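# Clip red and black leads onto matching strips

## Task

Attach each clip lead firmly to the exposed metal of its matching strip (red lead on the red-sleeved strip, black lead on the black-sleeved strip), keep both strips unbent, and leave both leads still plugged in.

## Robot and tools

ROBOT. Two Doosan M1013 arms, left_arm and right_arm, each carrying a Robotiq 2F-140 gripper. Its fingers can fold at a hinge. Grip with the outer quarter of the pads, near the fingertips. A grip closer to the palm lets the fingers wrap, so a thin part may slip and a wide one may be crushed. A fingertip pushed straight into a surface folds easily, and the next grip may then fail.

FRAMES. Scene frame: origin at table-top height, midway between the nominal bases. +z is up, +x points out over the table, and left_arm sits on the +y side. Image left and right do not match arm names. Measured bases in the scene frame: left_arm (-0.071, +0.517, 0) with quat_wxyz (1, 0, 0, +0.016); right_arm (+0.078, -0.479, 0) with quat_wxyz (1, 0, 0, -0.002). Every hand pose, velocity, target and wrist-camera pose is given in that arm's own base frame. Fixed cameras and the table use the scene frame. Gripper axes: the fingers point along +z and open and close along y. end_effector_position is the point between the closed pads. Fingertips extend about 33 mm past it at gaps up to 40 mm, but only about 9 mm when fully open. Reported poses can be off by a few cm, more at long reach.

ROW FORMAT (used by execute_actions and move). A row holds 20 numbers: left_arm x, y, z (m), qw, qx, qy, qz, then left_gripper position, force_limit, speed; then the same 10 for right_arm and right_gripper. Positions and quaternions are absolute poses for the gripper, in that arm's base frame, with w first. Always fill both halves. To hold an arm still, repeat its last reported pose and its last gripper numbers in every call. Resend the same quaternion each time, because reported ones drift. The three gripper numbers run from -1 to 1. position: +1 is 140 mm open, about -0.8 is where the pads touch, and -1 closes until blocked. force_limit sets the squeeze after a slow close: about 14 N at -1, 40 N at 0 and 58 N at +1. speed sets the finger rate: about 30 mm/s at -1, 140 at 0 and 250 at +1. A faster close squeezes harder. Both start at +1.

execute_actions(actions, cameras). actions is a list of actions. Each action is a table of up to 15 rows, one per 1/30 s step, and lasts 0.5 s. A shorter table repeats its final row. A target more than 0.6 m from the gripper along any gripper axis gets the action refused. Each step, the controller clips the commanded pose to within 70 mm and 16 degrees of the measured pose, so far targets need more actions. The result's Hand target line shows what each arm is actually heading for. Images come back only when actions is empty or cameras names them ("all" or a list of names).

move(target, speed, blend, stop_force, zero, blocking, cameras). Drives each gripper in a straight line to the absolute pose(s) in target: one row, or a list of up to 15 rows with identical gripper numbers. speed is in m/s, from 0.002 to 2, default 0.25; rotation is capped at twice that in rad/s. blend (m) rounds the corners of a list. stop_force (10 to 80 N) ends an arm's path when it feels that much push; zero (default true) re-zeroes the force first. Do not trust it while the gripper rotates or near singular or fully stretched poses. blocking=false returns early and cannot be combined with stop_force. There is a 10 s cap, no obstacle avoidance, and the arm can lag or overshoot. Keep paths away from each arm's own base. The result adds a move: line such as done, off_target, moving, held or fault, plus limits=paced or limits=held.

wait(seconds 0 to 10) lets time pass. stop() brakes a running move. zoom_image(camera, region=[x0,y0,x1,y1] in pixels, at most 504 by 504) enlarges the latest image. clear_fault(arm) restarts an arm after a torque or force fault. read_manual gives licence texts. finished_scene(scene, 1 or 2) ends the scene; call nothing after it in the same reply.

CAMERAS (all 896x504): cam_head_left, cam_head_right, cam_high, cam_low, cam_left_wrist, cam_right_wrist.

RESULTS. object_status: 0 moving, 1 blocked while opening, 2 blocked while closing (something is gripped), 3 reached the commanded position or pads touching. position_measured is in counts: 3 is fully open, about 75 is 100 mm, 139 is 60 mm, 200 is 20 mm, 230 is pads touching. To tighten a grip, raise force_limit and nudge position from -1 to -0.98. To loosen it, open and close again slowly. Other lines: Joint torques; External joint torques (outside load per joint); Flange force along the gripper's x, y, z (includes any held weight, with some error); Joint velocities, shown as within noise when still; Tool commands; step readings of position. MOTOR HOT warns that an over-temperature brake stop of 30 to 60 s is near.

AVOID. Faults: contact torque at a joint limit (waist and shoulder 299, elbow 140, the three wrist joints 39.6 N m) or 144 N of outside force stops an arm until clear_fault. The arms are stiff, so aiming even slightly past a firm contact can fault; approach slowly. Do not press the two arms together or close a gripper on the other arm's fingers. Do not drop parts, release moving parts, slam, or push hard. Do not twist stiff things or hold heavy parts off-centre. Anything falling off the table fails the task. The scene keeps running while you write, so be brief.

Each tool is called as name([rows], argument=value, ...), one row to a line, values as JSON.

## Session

execute_actions(actions=[])

zoom_image(camera="cam_head_left", region=[400, 200, 640, 370])

zoom_image(camera="cam_head_right", region=[400, 200, 640, 370])

zoom_image(camera="cam_high", region=[420, 90, 660, 270])

Scene clock: 0.00 s.
left_arm: end_effector_position=(+0.5660, -0.0142, +0.2185) position_measured=3 object_status=3 end_effector_quat_wxyz=(-0.125, +0.227, +0.965, +0.040) | right_arm: end_effector_position=(+0.6686, +0.6716, +0.1666) position_measured=3 object_status=3 end_effector_quat_wxyz=(-0.016, +0.749, -0.663, -0.018)
Joint positions: left_arm=[-0.145 0.208 1.767 0.101 1.411 -1.281] | right_arm=[0.737 0.689 1.12 0.041 1.305 3.747]
Joint velocities: within noise
Joint torques (N m): no reading
External joint torques (N m): no reading
Flange force (N): no reading
Hand target: left_arm +0.5660, -0.0142, +0.2185; -0.125, +0.227, +0.965, +0.040 | right_arm +0.6686, +0.6716, +0.1666; -0.016, +0.749, -0.663, -0.018
Tool commands: left_gripper/position=+1.0 left_gripper/force_limit=+1.0 left_gripper/speed=+1.0 right_gripper/position=+1.0 right_gripper/force_limit=+1.0 right_gripper/speed=+1.0

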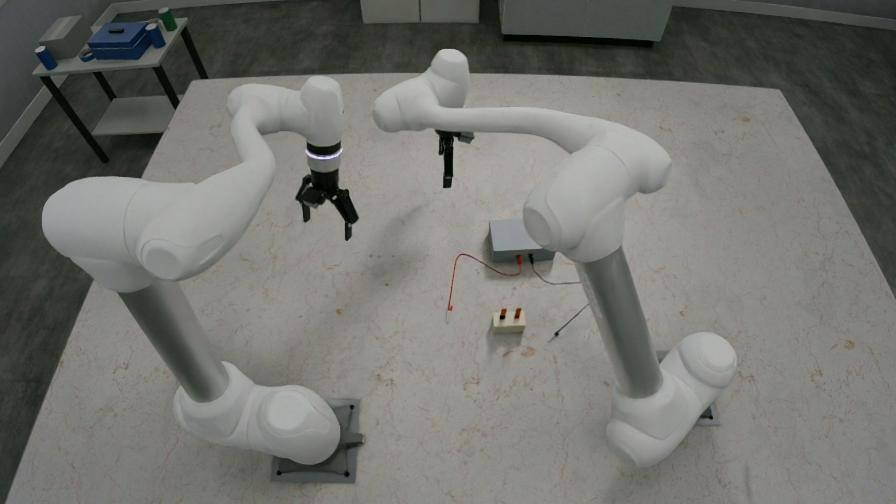

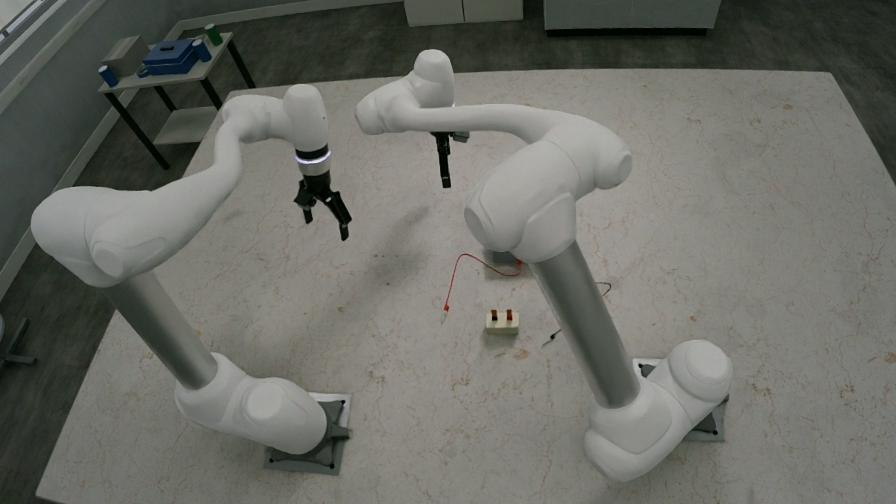

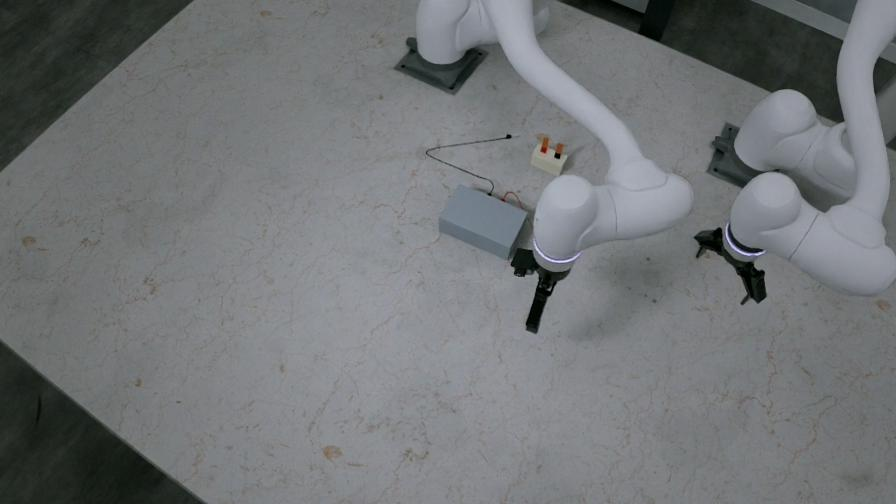

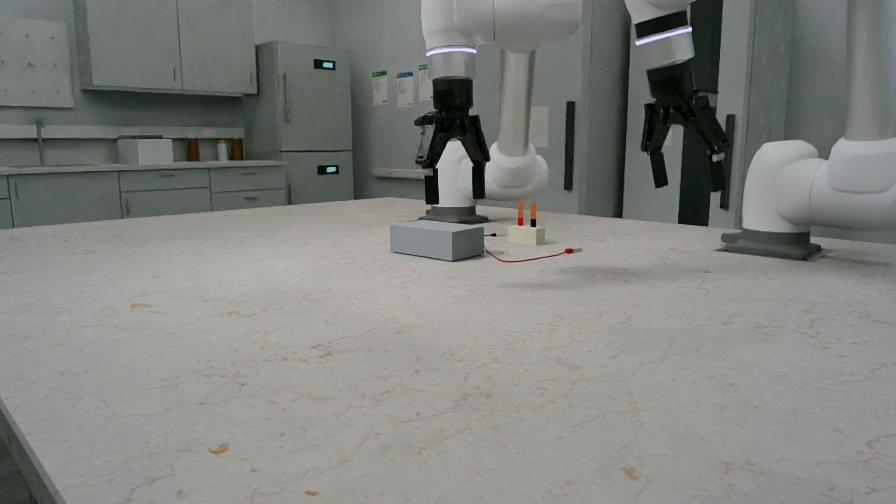

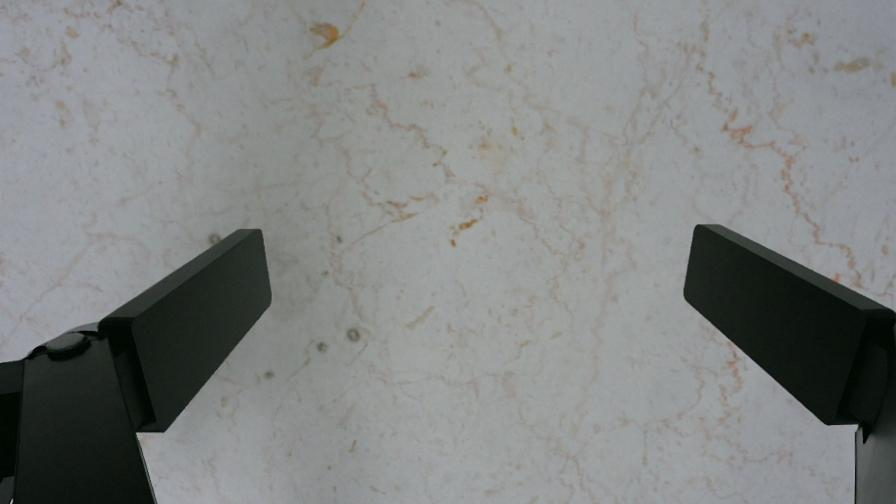

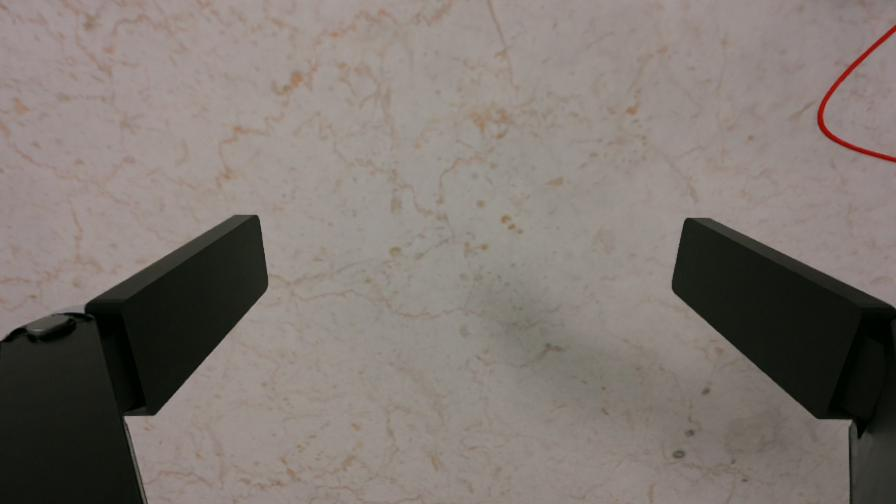

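Scaled by 2.100 from the camera's 896x504 image, which has a finer 1280x720 frame.

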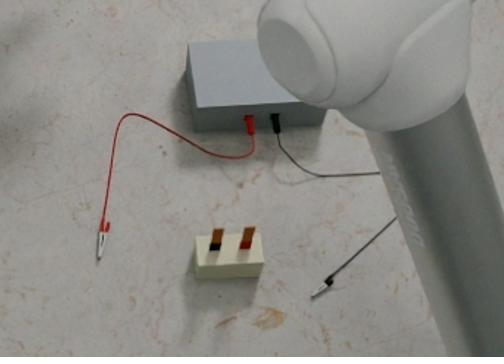

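Scaled by 2.100 from the camera's 896x504 image, which has a finer 1280x720 frame.

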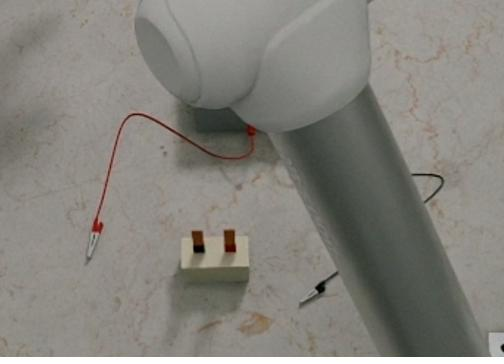

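Scaled by 2.100 from the camera's 896x504 image, which has a finer 1280x720 frame.

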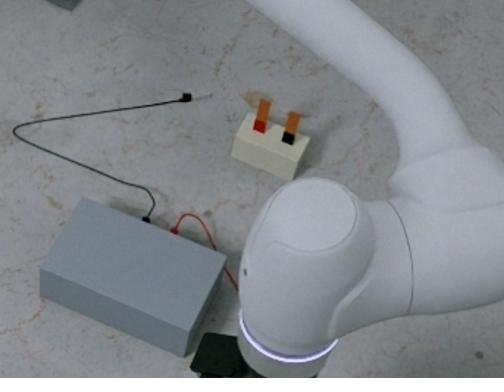

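move(target=[0.375, -0.366, 0.20, 0, 0.9954, -0.0958, 0, -0.3, -1, 1, 0.175, 0.328, 0.18, 0, 0.9304, -0.3665, 0, -0.3, -1, 1], speed=0.6, cameras=["cam_left_wrist", "cam_right_wrist", "cam_head_left"])

zoom_image(camera="cam_left_wrist", region=[400, 60, 560, 240])

zoom_image(camera="cam_right_wrist", region=[400, 60, 560, 240])

Scene clock: 11.50 s.
left_arm: end_effector_position=(+0.3749, -0.3660, +0.2000) position_measured=167 object_status=3 end_effector_quat_wxyz=(+0.000, +0.995, -0.096, +0.000) | right_arm: end_effector_position=(+0.1750, +0.3280, +0.1800) position_measured=167 object_status=3 end_effector_quat_wxyz=(+0.000, +0.930, -0.367, +0.000)
Joint positions: left_arm=[-0.839 0.029 1.985 0 1.128 0.923] | right_arm=[0.988 -0.214 2.24 0 1.116 3.309]
Joint torques (N m): left_arm=[0.61 -47.15 -37 3.9 -0.07 -0.26] | right_arm=[-1.57 -17.18 -36.75 3.89 0.42 0.36]
External joint torques (N m): left_arm=[-0.51 6.51 -0.72 -0.02 0.02 0.26] | right_arm=[1.42 2.07 -0.47 -0.11 -0.43 -0.36]
Flange force (N): left_arm=[9.4 6.7 4.0] | right_arm=[-4.0 -4.0 2.2]
Hand target: left_arm +0.3750, -0.3660, +0.2000; +0.000, +0.995, -0.096, +0.000 | right_arm +0.1750, +0.3280, +0.1800; +0.000, +0.930, -0.367, +0.000
Off the commanded pose: left_arm 0.000 m, 0 deg | right_arm 0.000 m, 0 deg.
move: done
Images, in order (width x height): cam_head_left 896x504, cam_left_wrist 896x504, cam_right_wrist 896x504.

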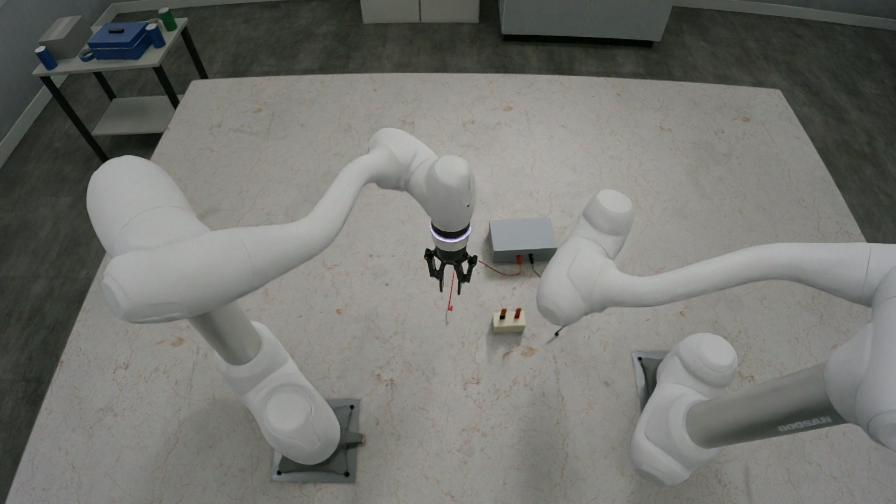

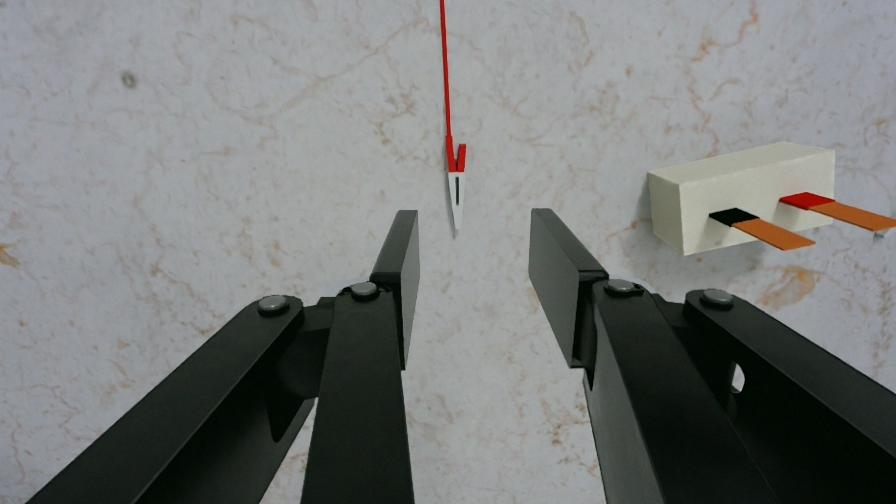

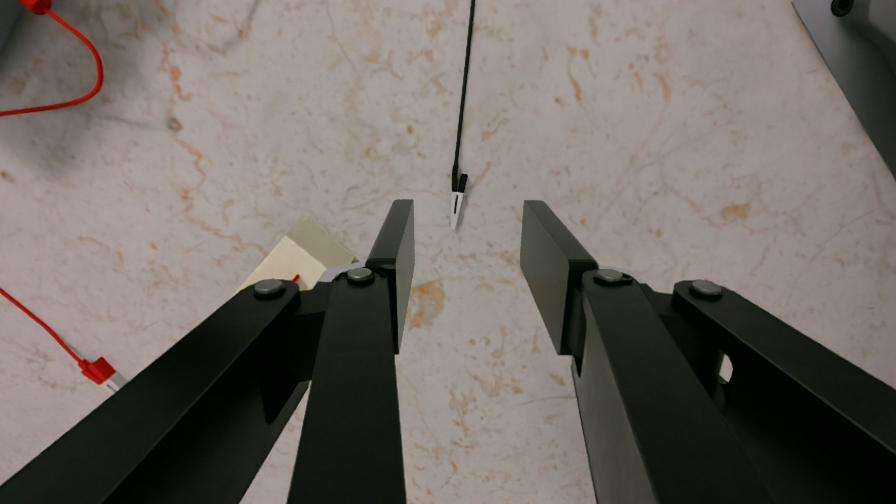

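Scaled by 2.800 from the camera's 896x504 image, which has a finer 1280x720 frame.

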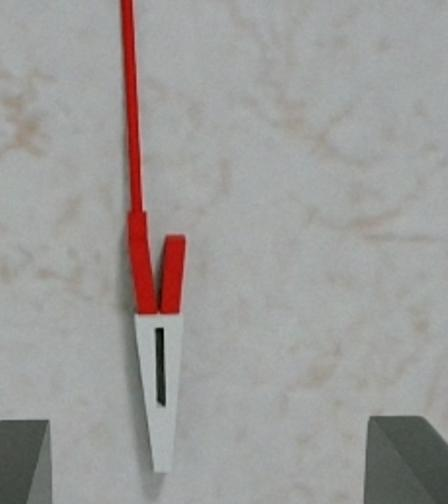

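Scaled by 2.800 from the camera's 896x504 image, which has a finer 1280x720 frame.

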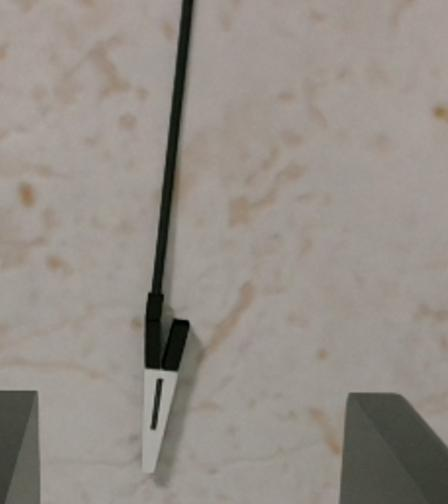

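zoom_image(camera="cam_right_wrist", region=[430, 160, 490, 240])

zoom_image(camera="cam_left_wrist", region=[430, 130, 490, 240])

zoom_image(camera="cam_left_wrist", region=[630, 120, 896, 290])

Scaled by 6.300 from the camera's 896x504 image, which has a finer 1280x720 frame.

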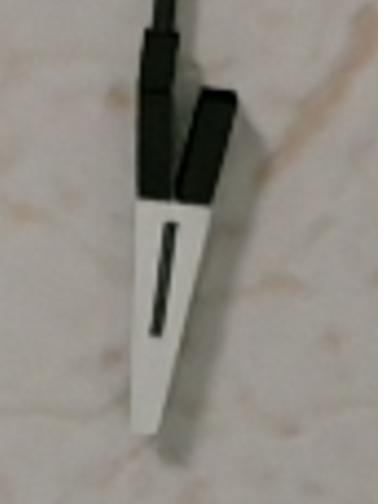

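Scaled by 4.582 from the camera's 896x504 image, which has a finer 1280x720 frame.

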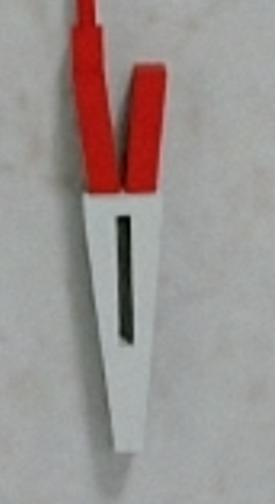

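Scaled by 1.895 from the camera's 896x504 image, which has a finer 1280x720 frame.

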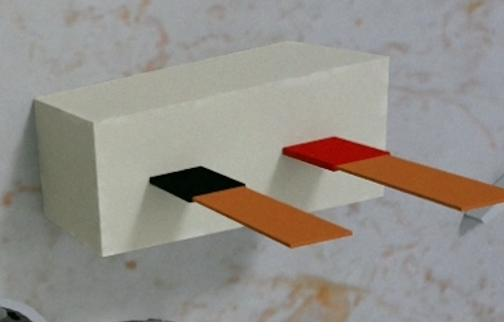

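move([
  [0.3983, -0.3649, 0.10, 0, 0.9962, -0.0872, 0, -0.3, -1, -1, 0.1769, 0.3256, 0.075, 0, 0.9063, -0.4226, 0, -0.3, -1, -1],
  [0.3983, -0.3649, 0.060, 0, 0.9962, -0.0872, 0, -0.3, -1, -1, 0.1769, 0.3256, 0.035, 0, 0.9063, -0.4226, 0, -0.3, -1, -1],
], speed=[0.2, 0.1], blend=[0.01, 0], cameras=["cam_left_wrist", "cam_right_wrist"])

zoom_image(camera="cam_left_wrist", region=[380, 180, 580, 380])

zoom_image(camera="cam_right_wrist", region=[380, 180, 580, 380])

Scene clock: 17.93 s.
left_arm: end_effector_position=(+0.3983, -0.3649, +0.0600) position_measured=167 object_status=3 end_effector_quat_wxyz=(+0.000, +0.996, -0.087, +0.000) | right_arm: end_effector_position=(+0.1769, +0.3256, +0.0351) position_measured=167 object_status=3 end_effector_quat_wxyz=(+0.000, +0.906, -0.423, +0.000)
Joint positions: left_arm=[-0.806 0.193 2.098 0 0.851 0.94] | right_arm=[0.98 -0.027 2.407 0 0.761 3.423]
Joint torques (N m): left_arm=[0.85 -58.61 -30.62 3.37 -0.26 -0.42] | right_arm=[-1.47 -27.31 -27.77 2.97 0.5 0.37]
External joint torques (N m): left_arm=[-0.62 7.37 -0.82 -0.14 0.22 0.42] | right_arm=[1.41 1.64 -0.87 -0.06 -0.5 -0.37]
Flange force (N): left_arm=[9.9 6.7 8.0] | right_arm=[-4.2 -3.1 3.4]
Hand target: left_arm +0.3983, -0.3649, +0.0600; +0.000, +0.996, -0.087, +0.000 | right_arm +0.1769, +0.3256, +0.0350; +0.000, +0.906, -0.423, +0.000
Off the commanded pose: left_arm 0.000 m, 0 deg | right_arm 0.000 m, 0 deg.
move: done
Images, in order (width x height): cam_left_wrist 896x504, cam_right_wrist 896x504.

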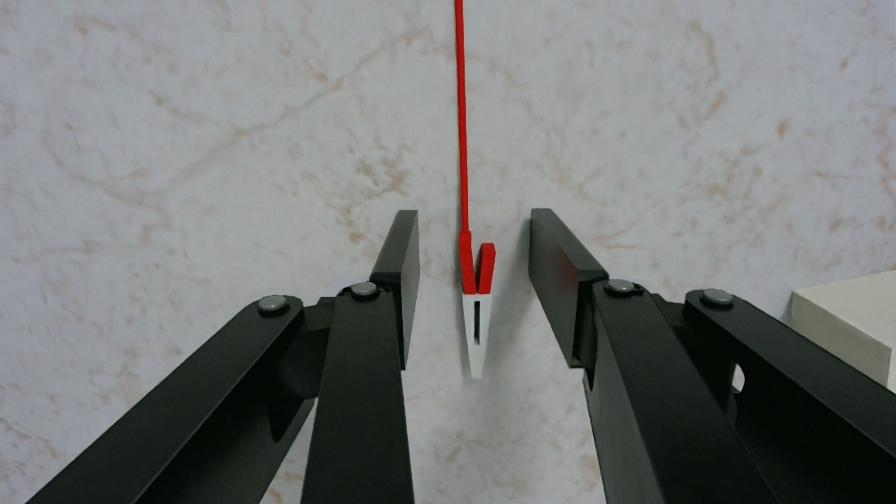

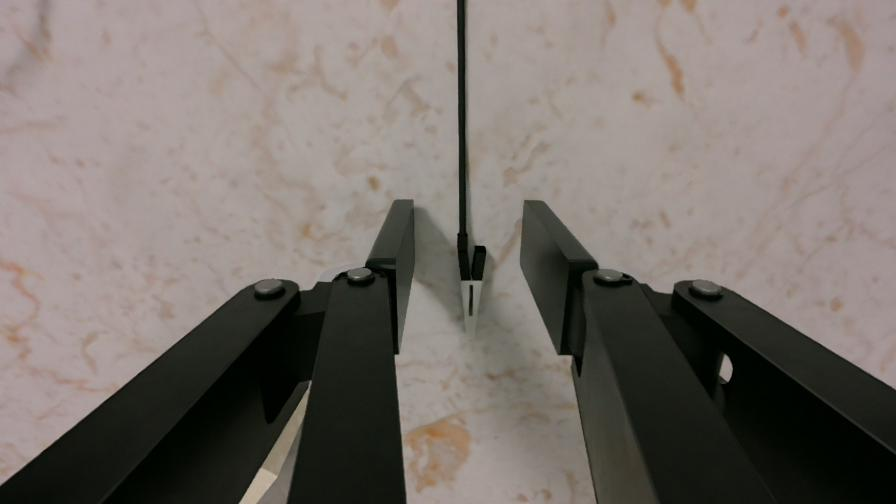

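Scaled by 2.520 from the camera's 896x504 image, which has a finer 1280x720 frame.

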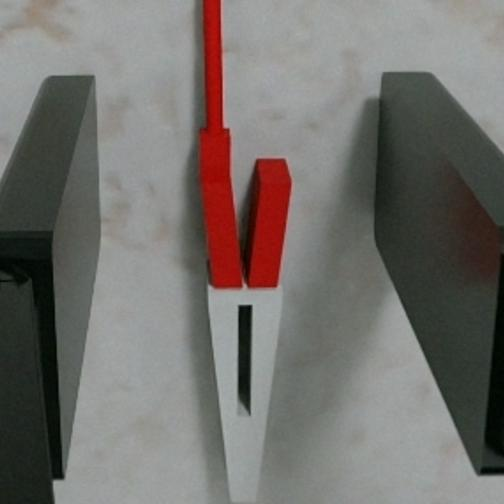

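Scaled by 2.520 from the camera's 896x504 image, which has a finer 1280x720 frame.

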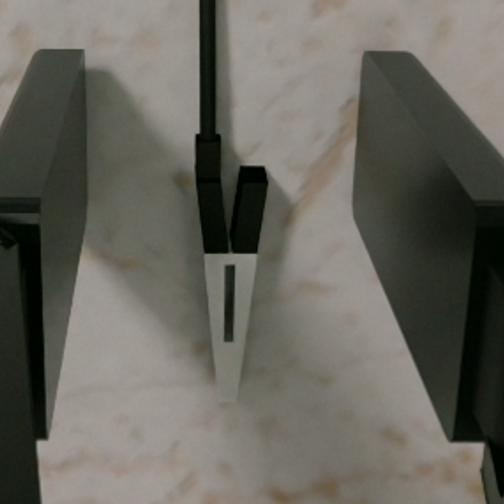

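move(target=[0.3983, -0.3649, 0.060, 0, 0.9962, -0.0872, 0, -1, -0.05, -1, 0.1769, 0.3256, 0.035, 0, 0.9063, -0.4226, 0, -1, -0.05, -1], speed=0.1, cameras=["cam_left_wrist", "cam_right_wrist"])

zoom_image(camera="cam_left_wrist", region=[400, 180, 540, 380])

zoom_image(camera="cam_right_wrist", region=[400, 180, 540, 380])

Scene clock: 20.10 s.
left_arm: end_effector_position=(+0.3983, -0.3649, +0.0600) position_measured=219 object_status=2 end_effector_quat_wxyz=(+0.000, +0.996, -0.087, +0.000) | right_arm: end_effector_position=(+0.1769, +0.3256, +0.0350) position_measured=220 object_status=2 end_effector_quat_wxyz=(+0.000, +0.906, -0.423, +0.000)
Joint positions: left_arm=[-0.806 0.193 2.098 0 0.851 0.94] | right_arm=[0.98 -0.027 2.407 0 0.761 3.423]
Joint torques (N m): left_arm=[0.87 -56.19 -29.83 3.25 -0.05 -0.39] | right_arm=[-1.47 -26.99 -27.28 3.1 0.63 0.35]
External joint torques (N m): left_arm=[-0.67 4.97 -1.61 -0.02 0 0.39] | right_arm=[1.35 1.42 -1.34 -0.19 -0.63 -0.35]
Flange force (N): left_arm=[8.0 5.7 4.8] | right_arm=[-4.3 -3.5 2.9]
Hand target: left_arm +0.3983, -0.3649, +0.0600; +0.000, +0.996, -0.087, +0.000 | right_arm +0.1769, +0.3256, +0.0350; +0.000, +0.906, -0.423, +0.000
Off the commanded pose: left_arm 0.000 m, 0 deg | right_arm 0.000 m, 0 deg.
move: done
Images, in order (width x height): cam_left_wrist 896x504, cam_right_wrist 896x504.

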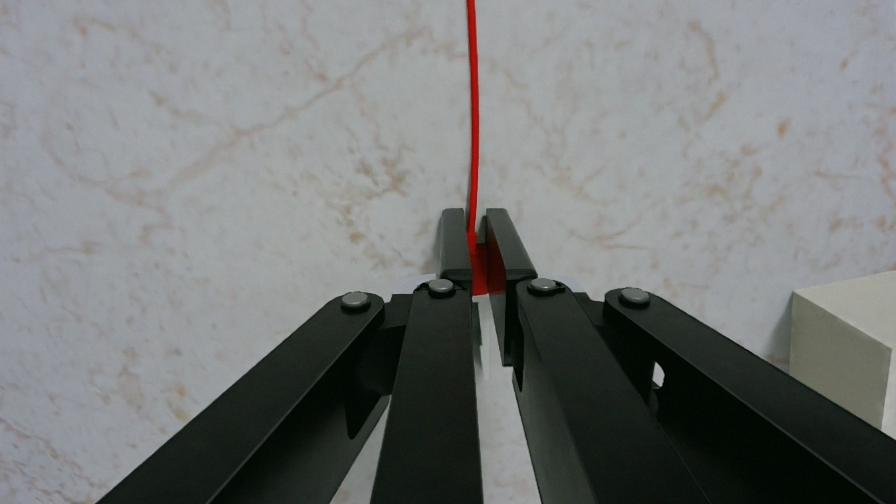

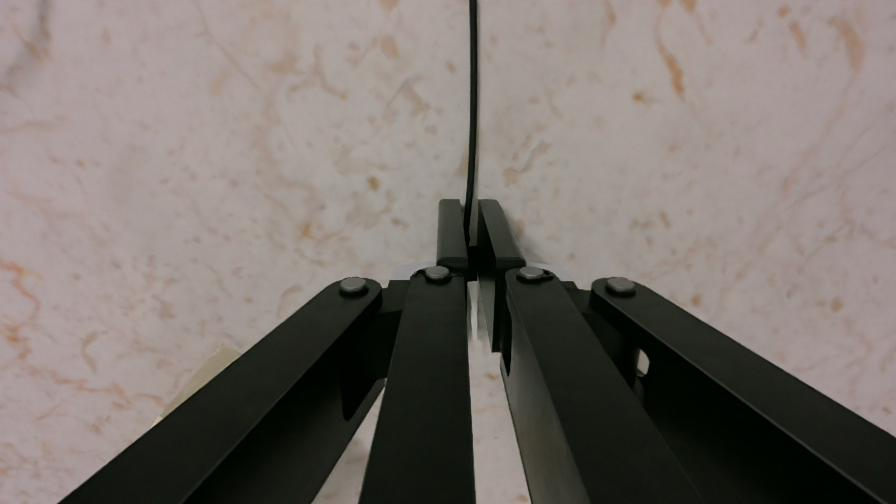

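Scaled by 2.520 from the camera's 896x504 image, which has a finer 1280x720 frame.

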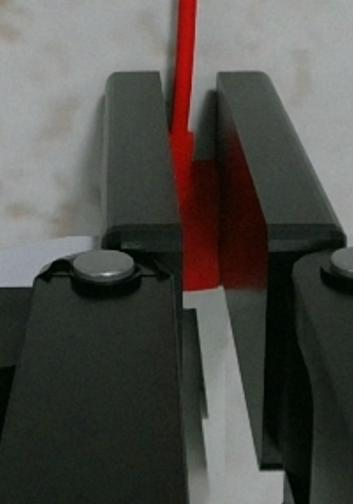

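Scaled by 2.520 from the camera's 896x504 image, which has a finer 1280x720 frame.

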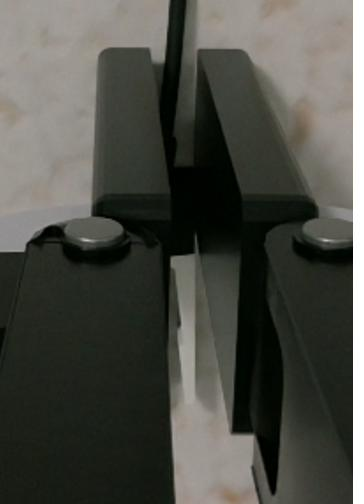

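move([
  [0.3983, -0.3649, 0.16, 0, 0.9962, -0.0872, 0, -1, -0.05, -1, 0.1769, 0.3256, 0.13, 0, 0.9063, -0.4226, 0, -1, -0.05, -1],
  [0.375, -0.48, 0.21, 0, 0.9397, -0.3420, 0, -1, -0.05, -1, 0.27, 0.29, 0.20, 0, 1, 0, 0, -1, -0.05, -1],
  [0.3389, -0.6422, 0.20, 0, 0.7218, -0.6921, 0, -1, -0.05, -1, 0.3487, 0.2606, 0.25, 0, 0.9464, 0.3231, 0, -1, -0.05, -1],
  [0.3389, -0.6422, 0.139, 0, 0.7218, -0.6921, 0, -1, -0.05, -1, 0.3487, 0.2606, 0.25, 0, 0.9464, 0.3231, 0, -1, -0.05, -1],
], speed=[0.25, 0.4, 0.4, 0.2], blend=[0.03, 0.05, 0.02, 0], cameras=["cam_left_wrist", "cam_right_wrist", "cam_head_left"])

zoom_image(camera="cam_right_wrist", region=[20, 80, 320, 250])

zoom_image(camera="cam_right_wrist", region=[80, 130, 220, 220])

Scene clock: 24.37 s.
left_arm: end_effector_position=(+0.3721, -0.4914, +0.2083) position_measured=219 object_status=2 end_effector_quat_wxyz=(+0.000, +0.929, -0.370, +0.001) | right_arm: end_effector_position=(+0.2707, +0.2897, +0.2002) position_measured=220 object_status=2 end_effector_quat_wxyz=(+0.004, +1.000, -0.002, +0.006)
Joint positions: left_arm=[-0.98 0.166 1.815 0.002 1.159 1.348] | right_arm=[0.744 -0.188 2.181 -0.015 1.145 2.325]
Joint torques (N m): left_arm=[1.62 -61.7 -37.59 4.21 -0.12 -0.38] | right_arm=[-2.84 -19.78 -37.44 3.96 0.38 0.08]
External joint torques (N m): left_arm=[-1.43 6.61 -0.61 -0.29 0.07 0.38] | right_arm=[2.68 1.46 -0.38 -0.15 -0.44 -0.08]
Flange force (N): left_arm=[10.7 3.5 3.6] | right_arm=[-2.2 -7.3 1.5]
Hand target: left_arm +0.3721, -0.4914, +0.2083; +0.000, +0.929, -0.370, +0.001 | right_arm +0.2707, +0.2897, +0.2002; +0.004, +1.000, -0.002, +0.006
Off the commanded pose: left_arm 0.169 m, 44 deg | right_arm 0.097 m, 38 deg.
move: held (left_arm, right_arm; a check stopped the path); path passed 2 of 4 targets; limits=held
pose unreachable (left arm): on one or more control steps of this call, first in action 0 (counted from 0), this arm could not follow its commanded pose, so it was not sent that pose on those steps. It may still have moved: this result reports where it is.
cause: moving toward the commanded pose would bring a part of the arm too close to another arm (a part of this arm just beyond joint 5 (wrist pitch) and a part of the right arm just beyond its joint 4 (forearm roll), at the place that arm was heading or pushing toward when its own hold began).
pose unreachable (right arm): on one or more control steps of this call, first in action 0 (counted from 0), this arm could not follow its commanded pose, so it was not sent that pose on those steps. It may still have moved: this result reports where it is.
cause: moving toward the commanded pose would bring a part of the arm too close to another arm (a part of this arm just beyond joint 4 (forearm roll) and a part of the left arm just beyond its joint 5 (wrist pitch), along the way the arms are being sent, or toward where that arm still pushes).
Images, in order (width x height): cam_head_left 896x504, cam_left_wrist 896x504, cam_right_wrist 896x504.

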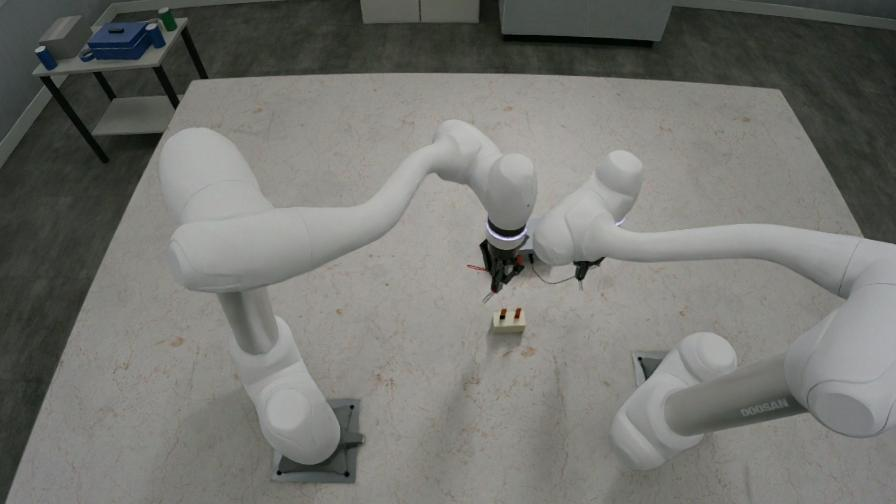

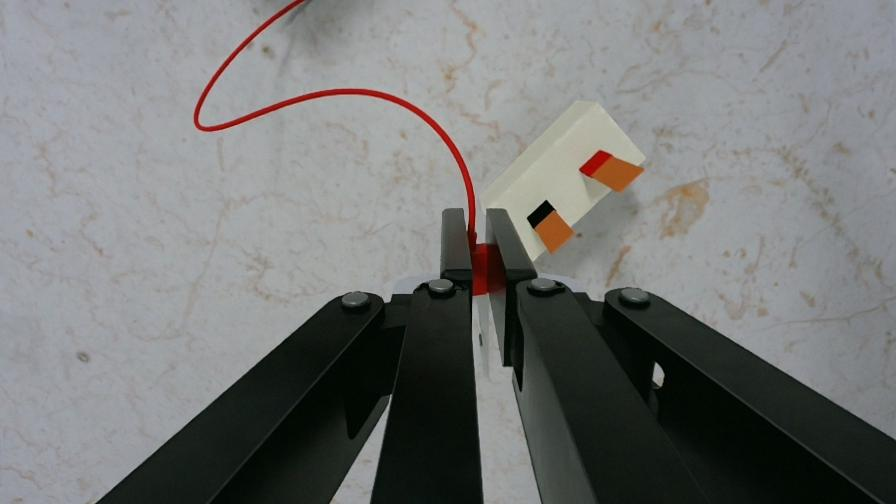

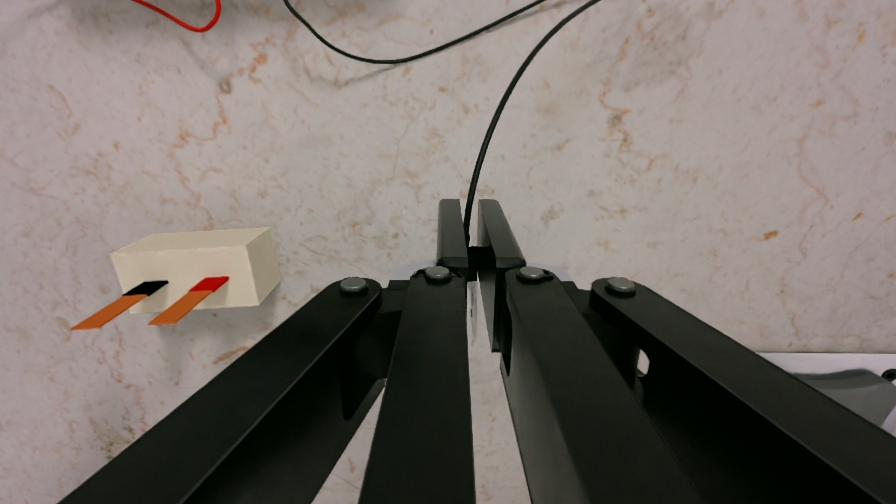

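Scaled by 1.680 from the camera's 896x504 image, which has a finer 1280x720 frame.

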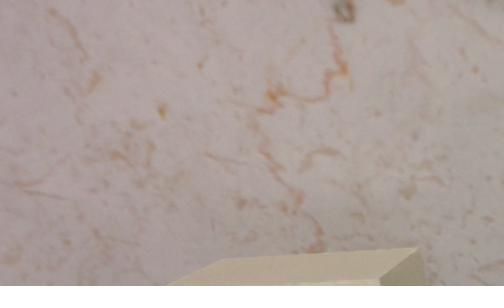

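Scaled by 3.600 from the camera's 896x504 image, which has a finer 1280x720 frame.

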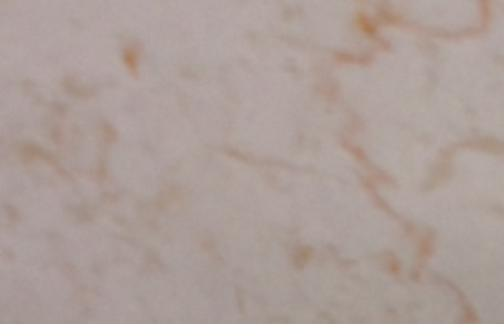

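move([
  [0.5212, -0.324, 0.30, 0, 0.9252, -0.3795, 0, -1, -0.05, -1, 0.2707, 0.2897, 0.2002, 0, 1, 0, 0, -1, -0.05, -1],
  [0.5212, -0.324, 0.30, 0, 0.9252, -0.3795, 0, -1, -0.05, -1, 0.1933, 0.5655, 0.20, 0, 0.6794, 0.7337, 0, -1, -0.05, -1],
  [0.5212, -0.324, 0.30, 0, 0.9252, -0.3795, 0, -1, -0.05, -1, 0.1933, 0.5655, 0.1165, 0, 0.6794, 0.7337, 0, -1, -0.05, -1],
], speed=[0.45, 0.45, 0.2], blend=[0.03, 0.02, 0], cameras=["cam_left_wrist", "cam_right_wrist", "cam_head_left"])

zoom_image(camera="cam_left_wrist", region=[640, 80, 896, 280])

Scene clock: 30.70 s.
left_arm: end_effector_position=(+0.5212, -0.3240, +0.3000) position_measured=219 object_status=2 end_effector_quat_wxyz=(+0.000, +0.925, -0.379, +0.000) | right_arm: end_effector_position=(+0.1933, +0.5655, +0.1166) position_measured=220 object_status=2 end_effector_quat_wxyz=(+0.000, +0.679, +0.734, +0.000)
Joint positions: left_arm=[-0.612 0.114 1.702 0 1.325 1.737] | right_arm=[1.184 0.213 1.944 0 0.984 1.107]
Joint torques (N m): left_arm=[0.6 -59.2 -39.83 4.4 -0.17 -0.38] | right_arm=[-1.64 -58.46 -34.56 3.66 0.81 0.31]
External joint torques (N m): left_arm=[-0.49 7.26 -0.63 -0.27 0.11 0.38] | right_arm=[1.49 2.49 -0.03 -0.11 -0.87 -0.31]
Flange force (N): left_arm=[12.3 -2.6 1.8] | right_arm=[3.9 -0.5 4.0]
Hand target: left_arm +0.5212, -0.3240, +0.3000; +0.000, +0.925, -0.379, +0.000 | right_arm +0.1933, +0.5655, +0.1165; +0.000, +0.679, +0.734, +0.000
Off the commanded pose: left_arm 0.000 m, 0 deg | right_arm 0.000 m, 0 deg.
move: done; limits=paced
Images, in order (width x height): cam_head_left 896x504, cam_left_wrist 896x504, cam_right_wrist 896x504.

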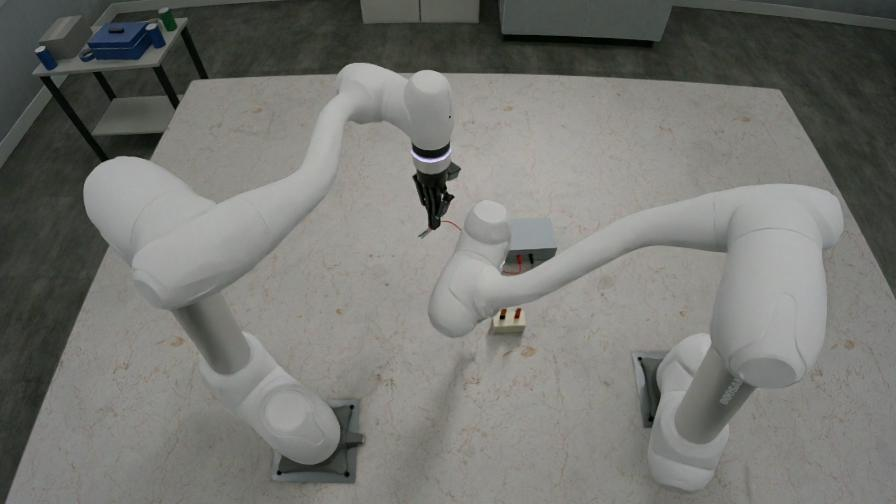

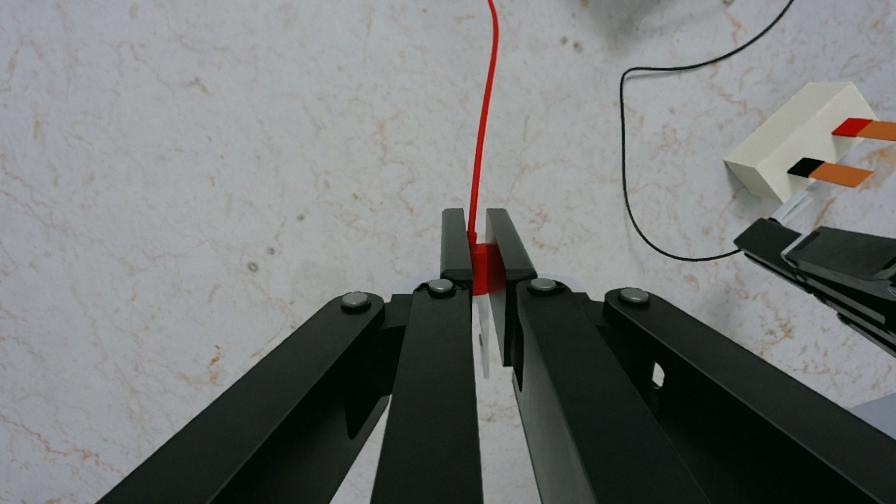

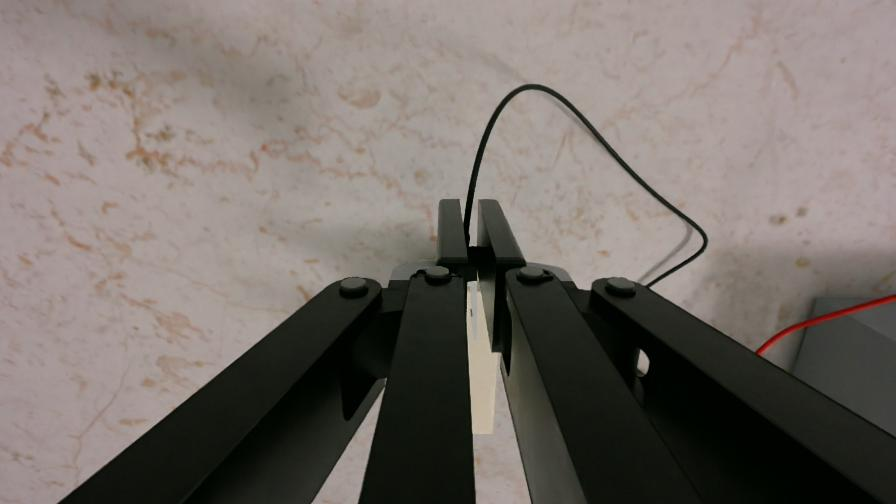

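Scaled by 1.969 from the camera's 896x504 image, which has a finer 1280x720 frame.

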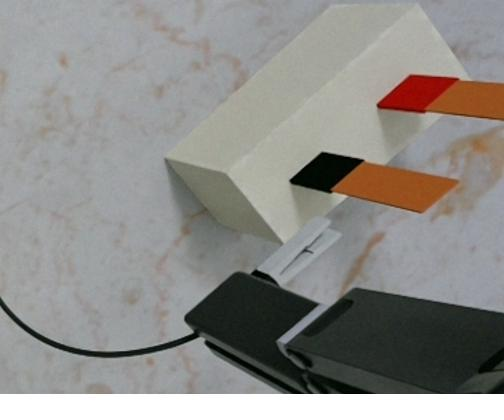

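zoom_image(camera="cam_left_wrist", region=[760, 140, 890, 230])

zoom_image(camera="cam_right_wrist", region=[440, 250, 520, 450])

Scaled by 3.877 from the camera's 896x504 image, which has a finer 1280x720 frame.

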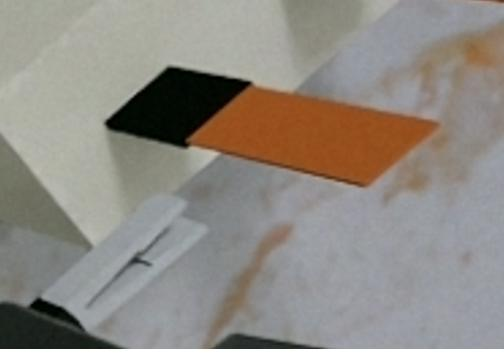

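Scaled by 2.520 from the camera's 896x504 image, which has a finer 1280x720 frame.

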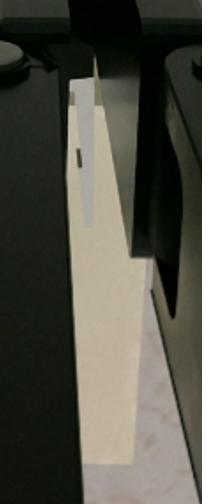

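move(target=[0.5212, -0.324, 0.30, 0, 0.9252, -0.3795, 0, -1, -0.05, -1, 0.1858, 0.5655, 0.1165, 0, 0.6626, 0.7490, 0, -1, -0.05, -1], speed=0.1, cameras=["cam_left_wrist"])

zoom_image(camera="cam_left_wrist", region=[760, 140, 890, 230])

Scene clock: 34.13 s.
left_arm: end_effector_position=(+0.5212, -0.3240, +0.3000) position_measured=219 object_status=2 end_effector_quat_wxyz=(+0.000, +0.925, -0.379, +0.000) | right_arm: end_effector_position=(+0.1858, +0.5655, +0.1165) position_measured=220 object_status=2 end_effector_quat_wxyz=(+0.000, +0.663, +0.749, +0.000)
Joint positions: left_arm=[-0.612 0.114 1.702 0 1.325 1.737] | right_arm=[1.195 0.21 1.949 0 0.983 1.073]
Joint torques (N m): left_arm=[0.98 -59.17 -39.66 4.37 -0.12 -0.33] | right_arm=[-1.55 -58.66 -34.15 3.66 0.38 0.29]
External joint torques (N m): left_arm=[-0.81 7 -0.84 -0.24 0.07 0.33] | right_arm=[1.35 3.2 -0.39 -0.11 -0.44 -0.29]
Flange force (N): left_arm=[12.4 -2.0 1.5] | right_arm=[5.5 0.6 3.5]
Hand target: left_arm +0.5212, -0.3240, +0.3000; +0.000, +0.925, -0.379, +0.000 | right_arm +0.1858, +0.5655, +0.1165; +0.000, +0.663, +0.749, +0.000
Off the commanded pose: left_arm 0.000 m, 0 deg | right_arm 0.000 m, 0 deg.
move: done
Images, in order (width x height): cam_left_wrist 896x504.

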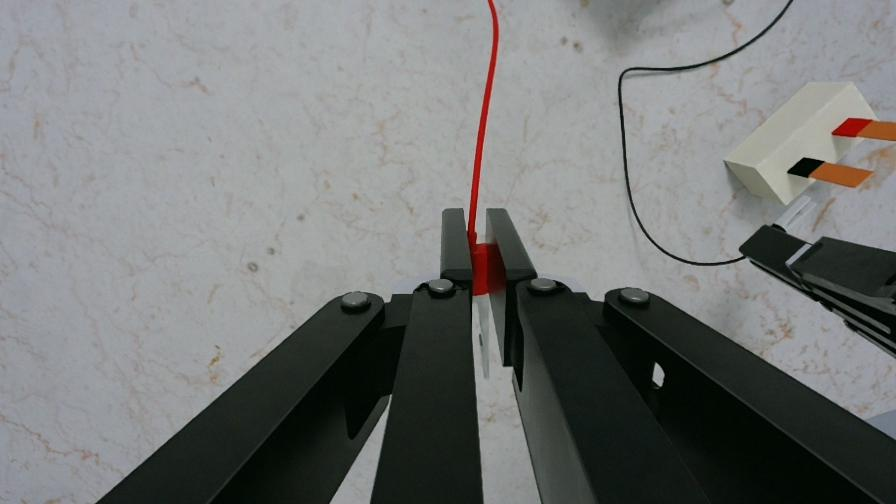

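Scaled by 3.877 from the camera's 896x504 image, which has a finer 1280x720 frame.

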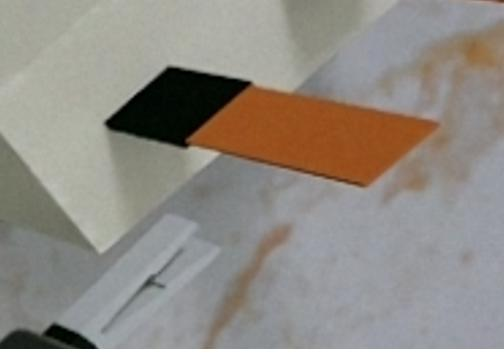

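move(target=[0.5212, -0.324, 0.30, 0, 0.9252, -0.3795, 0, -1, -0.05, -1, 0.1855, 0.5516, 0.1165, 0, 0.6626, 0.7490, 0, -1, -0.05, -1], speed=0.1, cameras=["cam_left_wrist"])

zoom_image(camera="cam_left_wrist", region=[760, 140, 890, 230])

Scene clock: 36.13 s.
left_arm: end_effector_position=(+0.5212, -0.3240, +0.3000) position_measured=219 object_status=2 end_effector_quat_wxyz=(+0.000, +0.925, -0.379, +0.000) | right_arm: end_effector_position=(+0.1855, +0.5517, +0.1165) position_measured=220 object_status=2 end_effector_quat_wxyz=(+0.000, +0.663, +0.749, +0.000)
Joint positions: left_arm=[-0.612 0.114 1.702 0 1.325 1.737] | right_arm=[1.187 0.19 1.973 0 0.978 1.065]
Joint torques (N m): left_arm=[0.76 -59.27 -39.96 4.36 -0.08 -0.42] | right_arm=[-2.58 -56.98 -33.77 3.66 0.39 0.35]
External joint torques (N m): left_arm=[-0.5 7.29 -0.49 -0.22 0.04 0.42] | right_arm=[2.41 3.53 -0.71 -0.1 -0.45 -0.35]
Flange force (N): left_arm=[12.1 -2.6 2.1] | right_arm=[7.4 -0.4 3.7]
Hand target: left_arm +0.5212, -0.3240, +0.3000; +0.000, +0.925, -0.379, +0.000 | right_arm +0.1855, +0.5516, +0.1165; +0.000, +0.663, +0.749, +0.000
Off the commanded pose: left_arm 0.000 m, 0 deg | right_arm 0.000 m, 0 deg.
move: done
Images, in order (width x height): cam_left_wrist 896x504.

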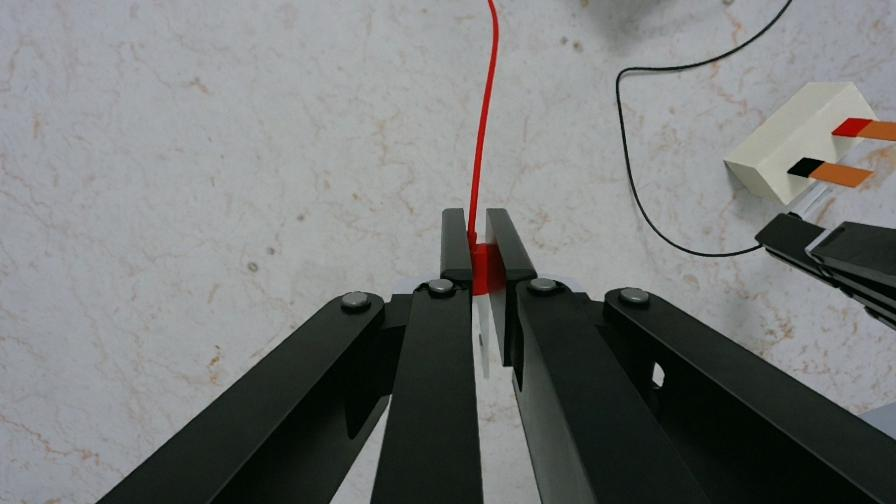

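Scaled by 3.877 from the camera's 896x504 image, which has a finer 1280x720 frame.

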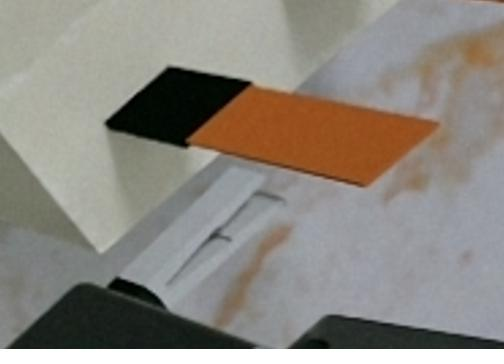

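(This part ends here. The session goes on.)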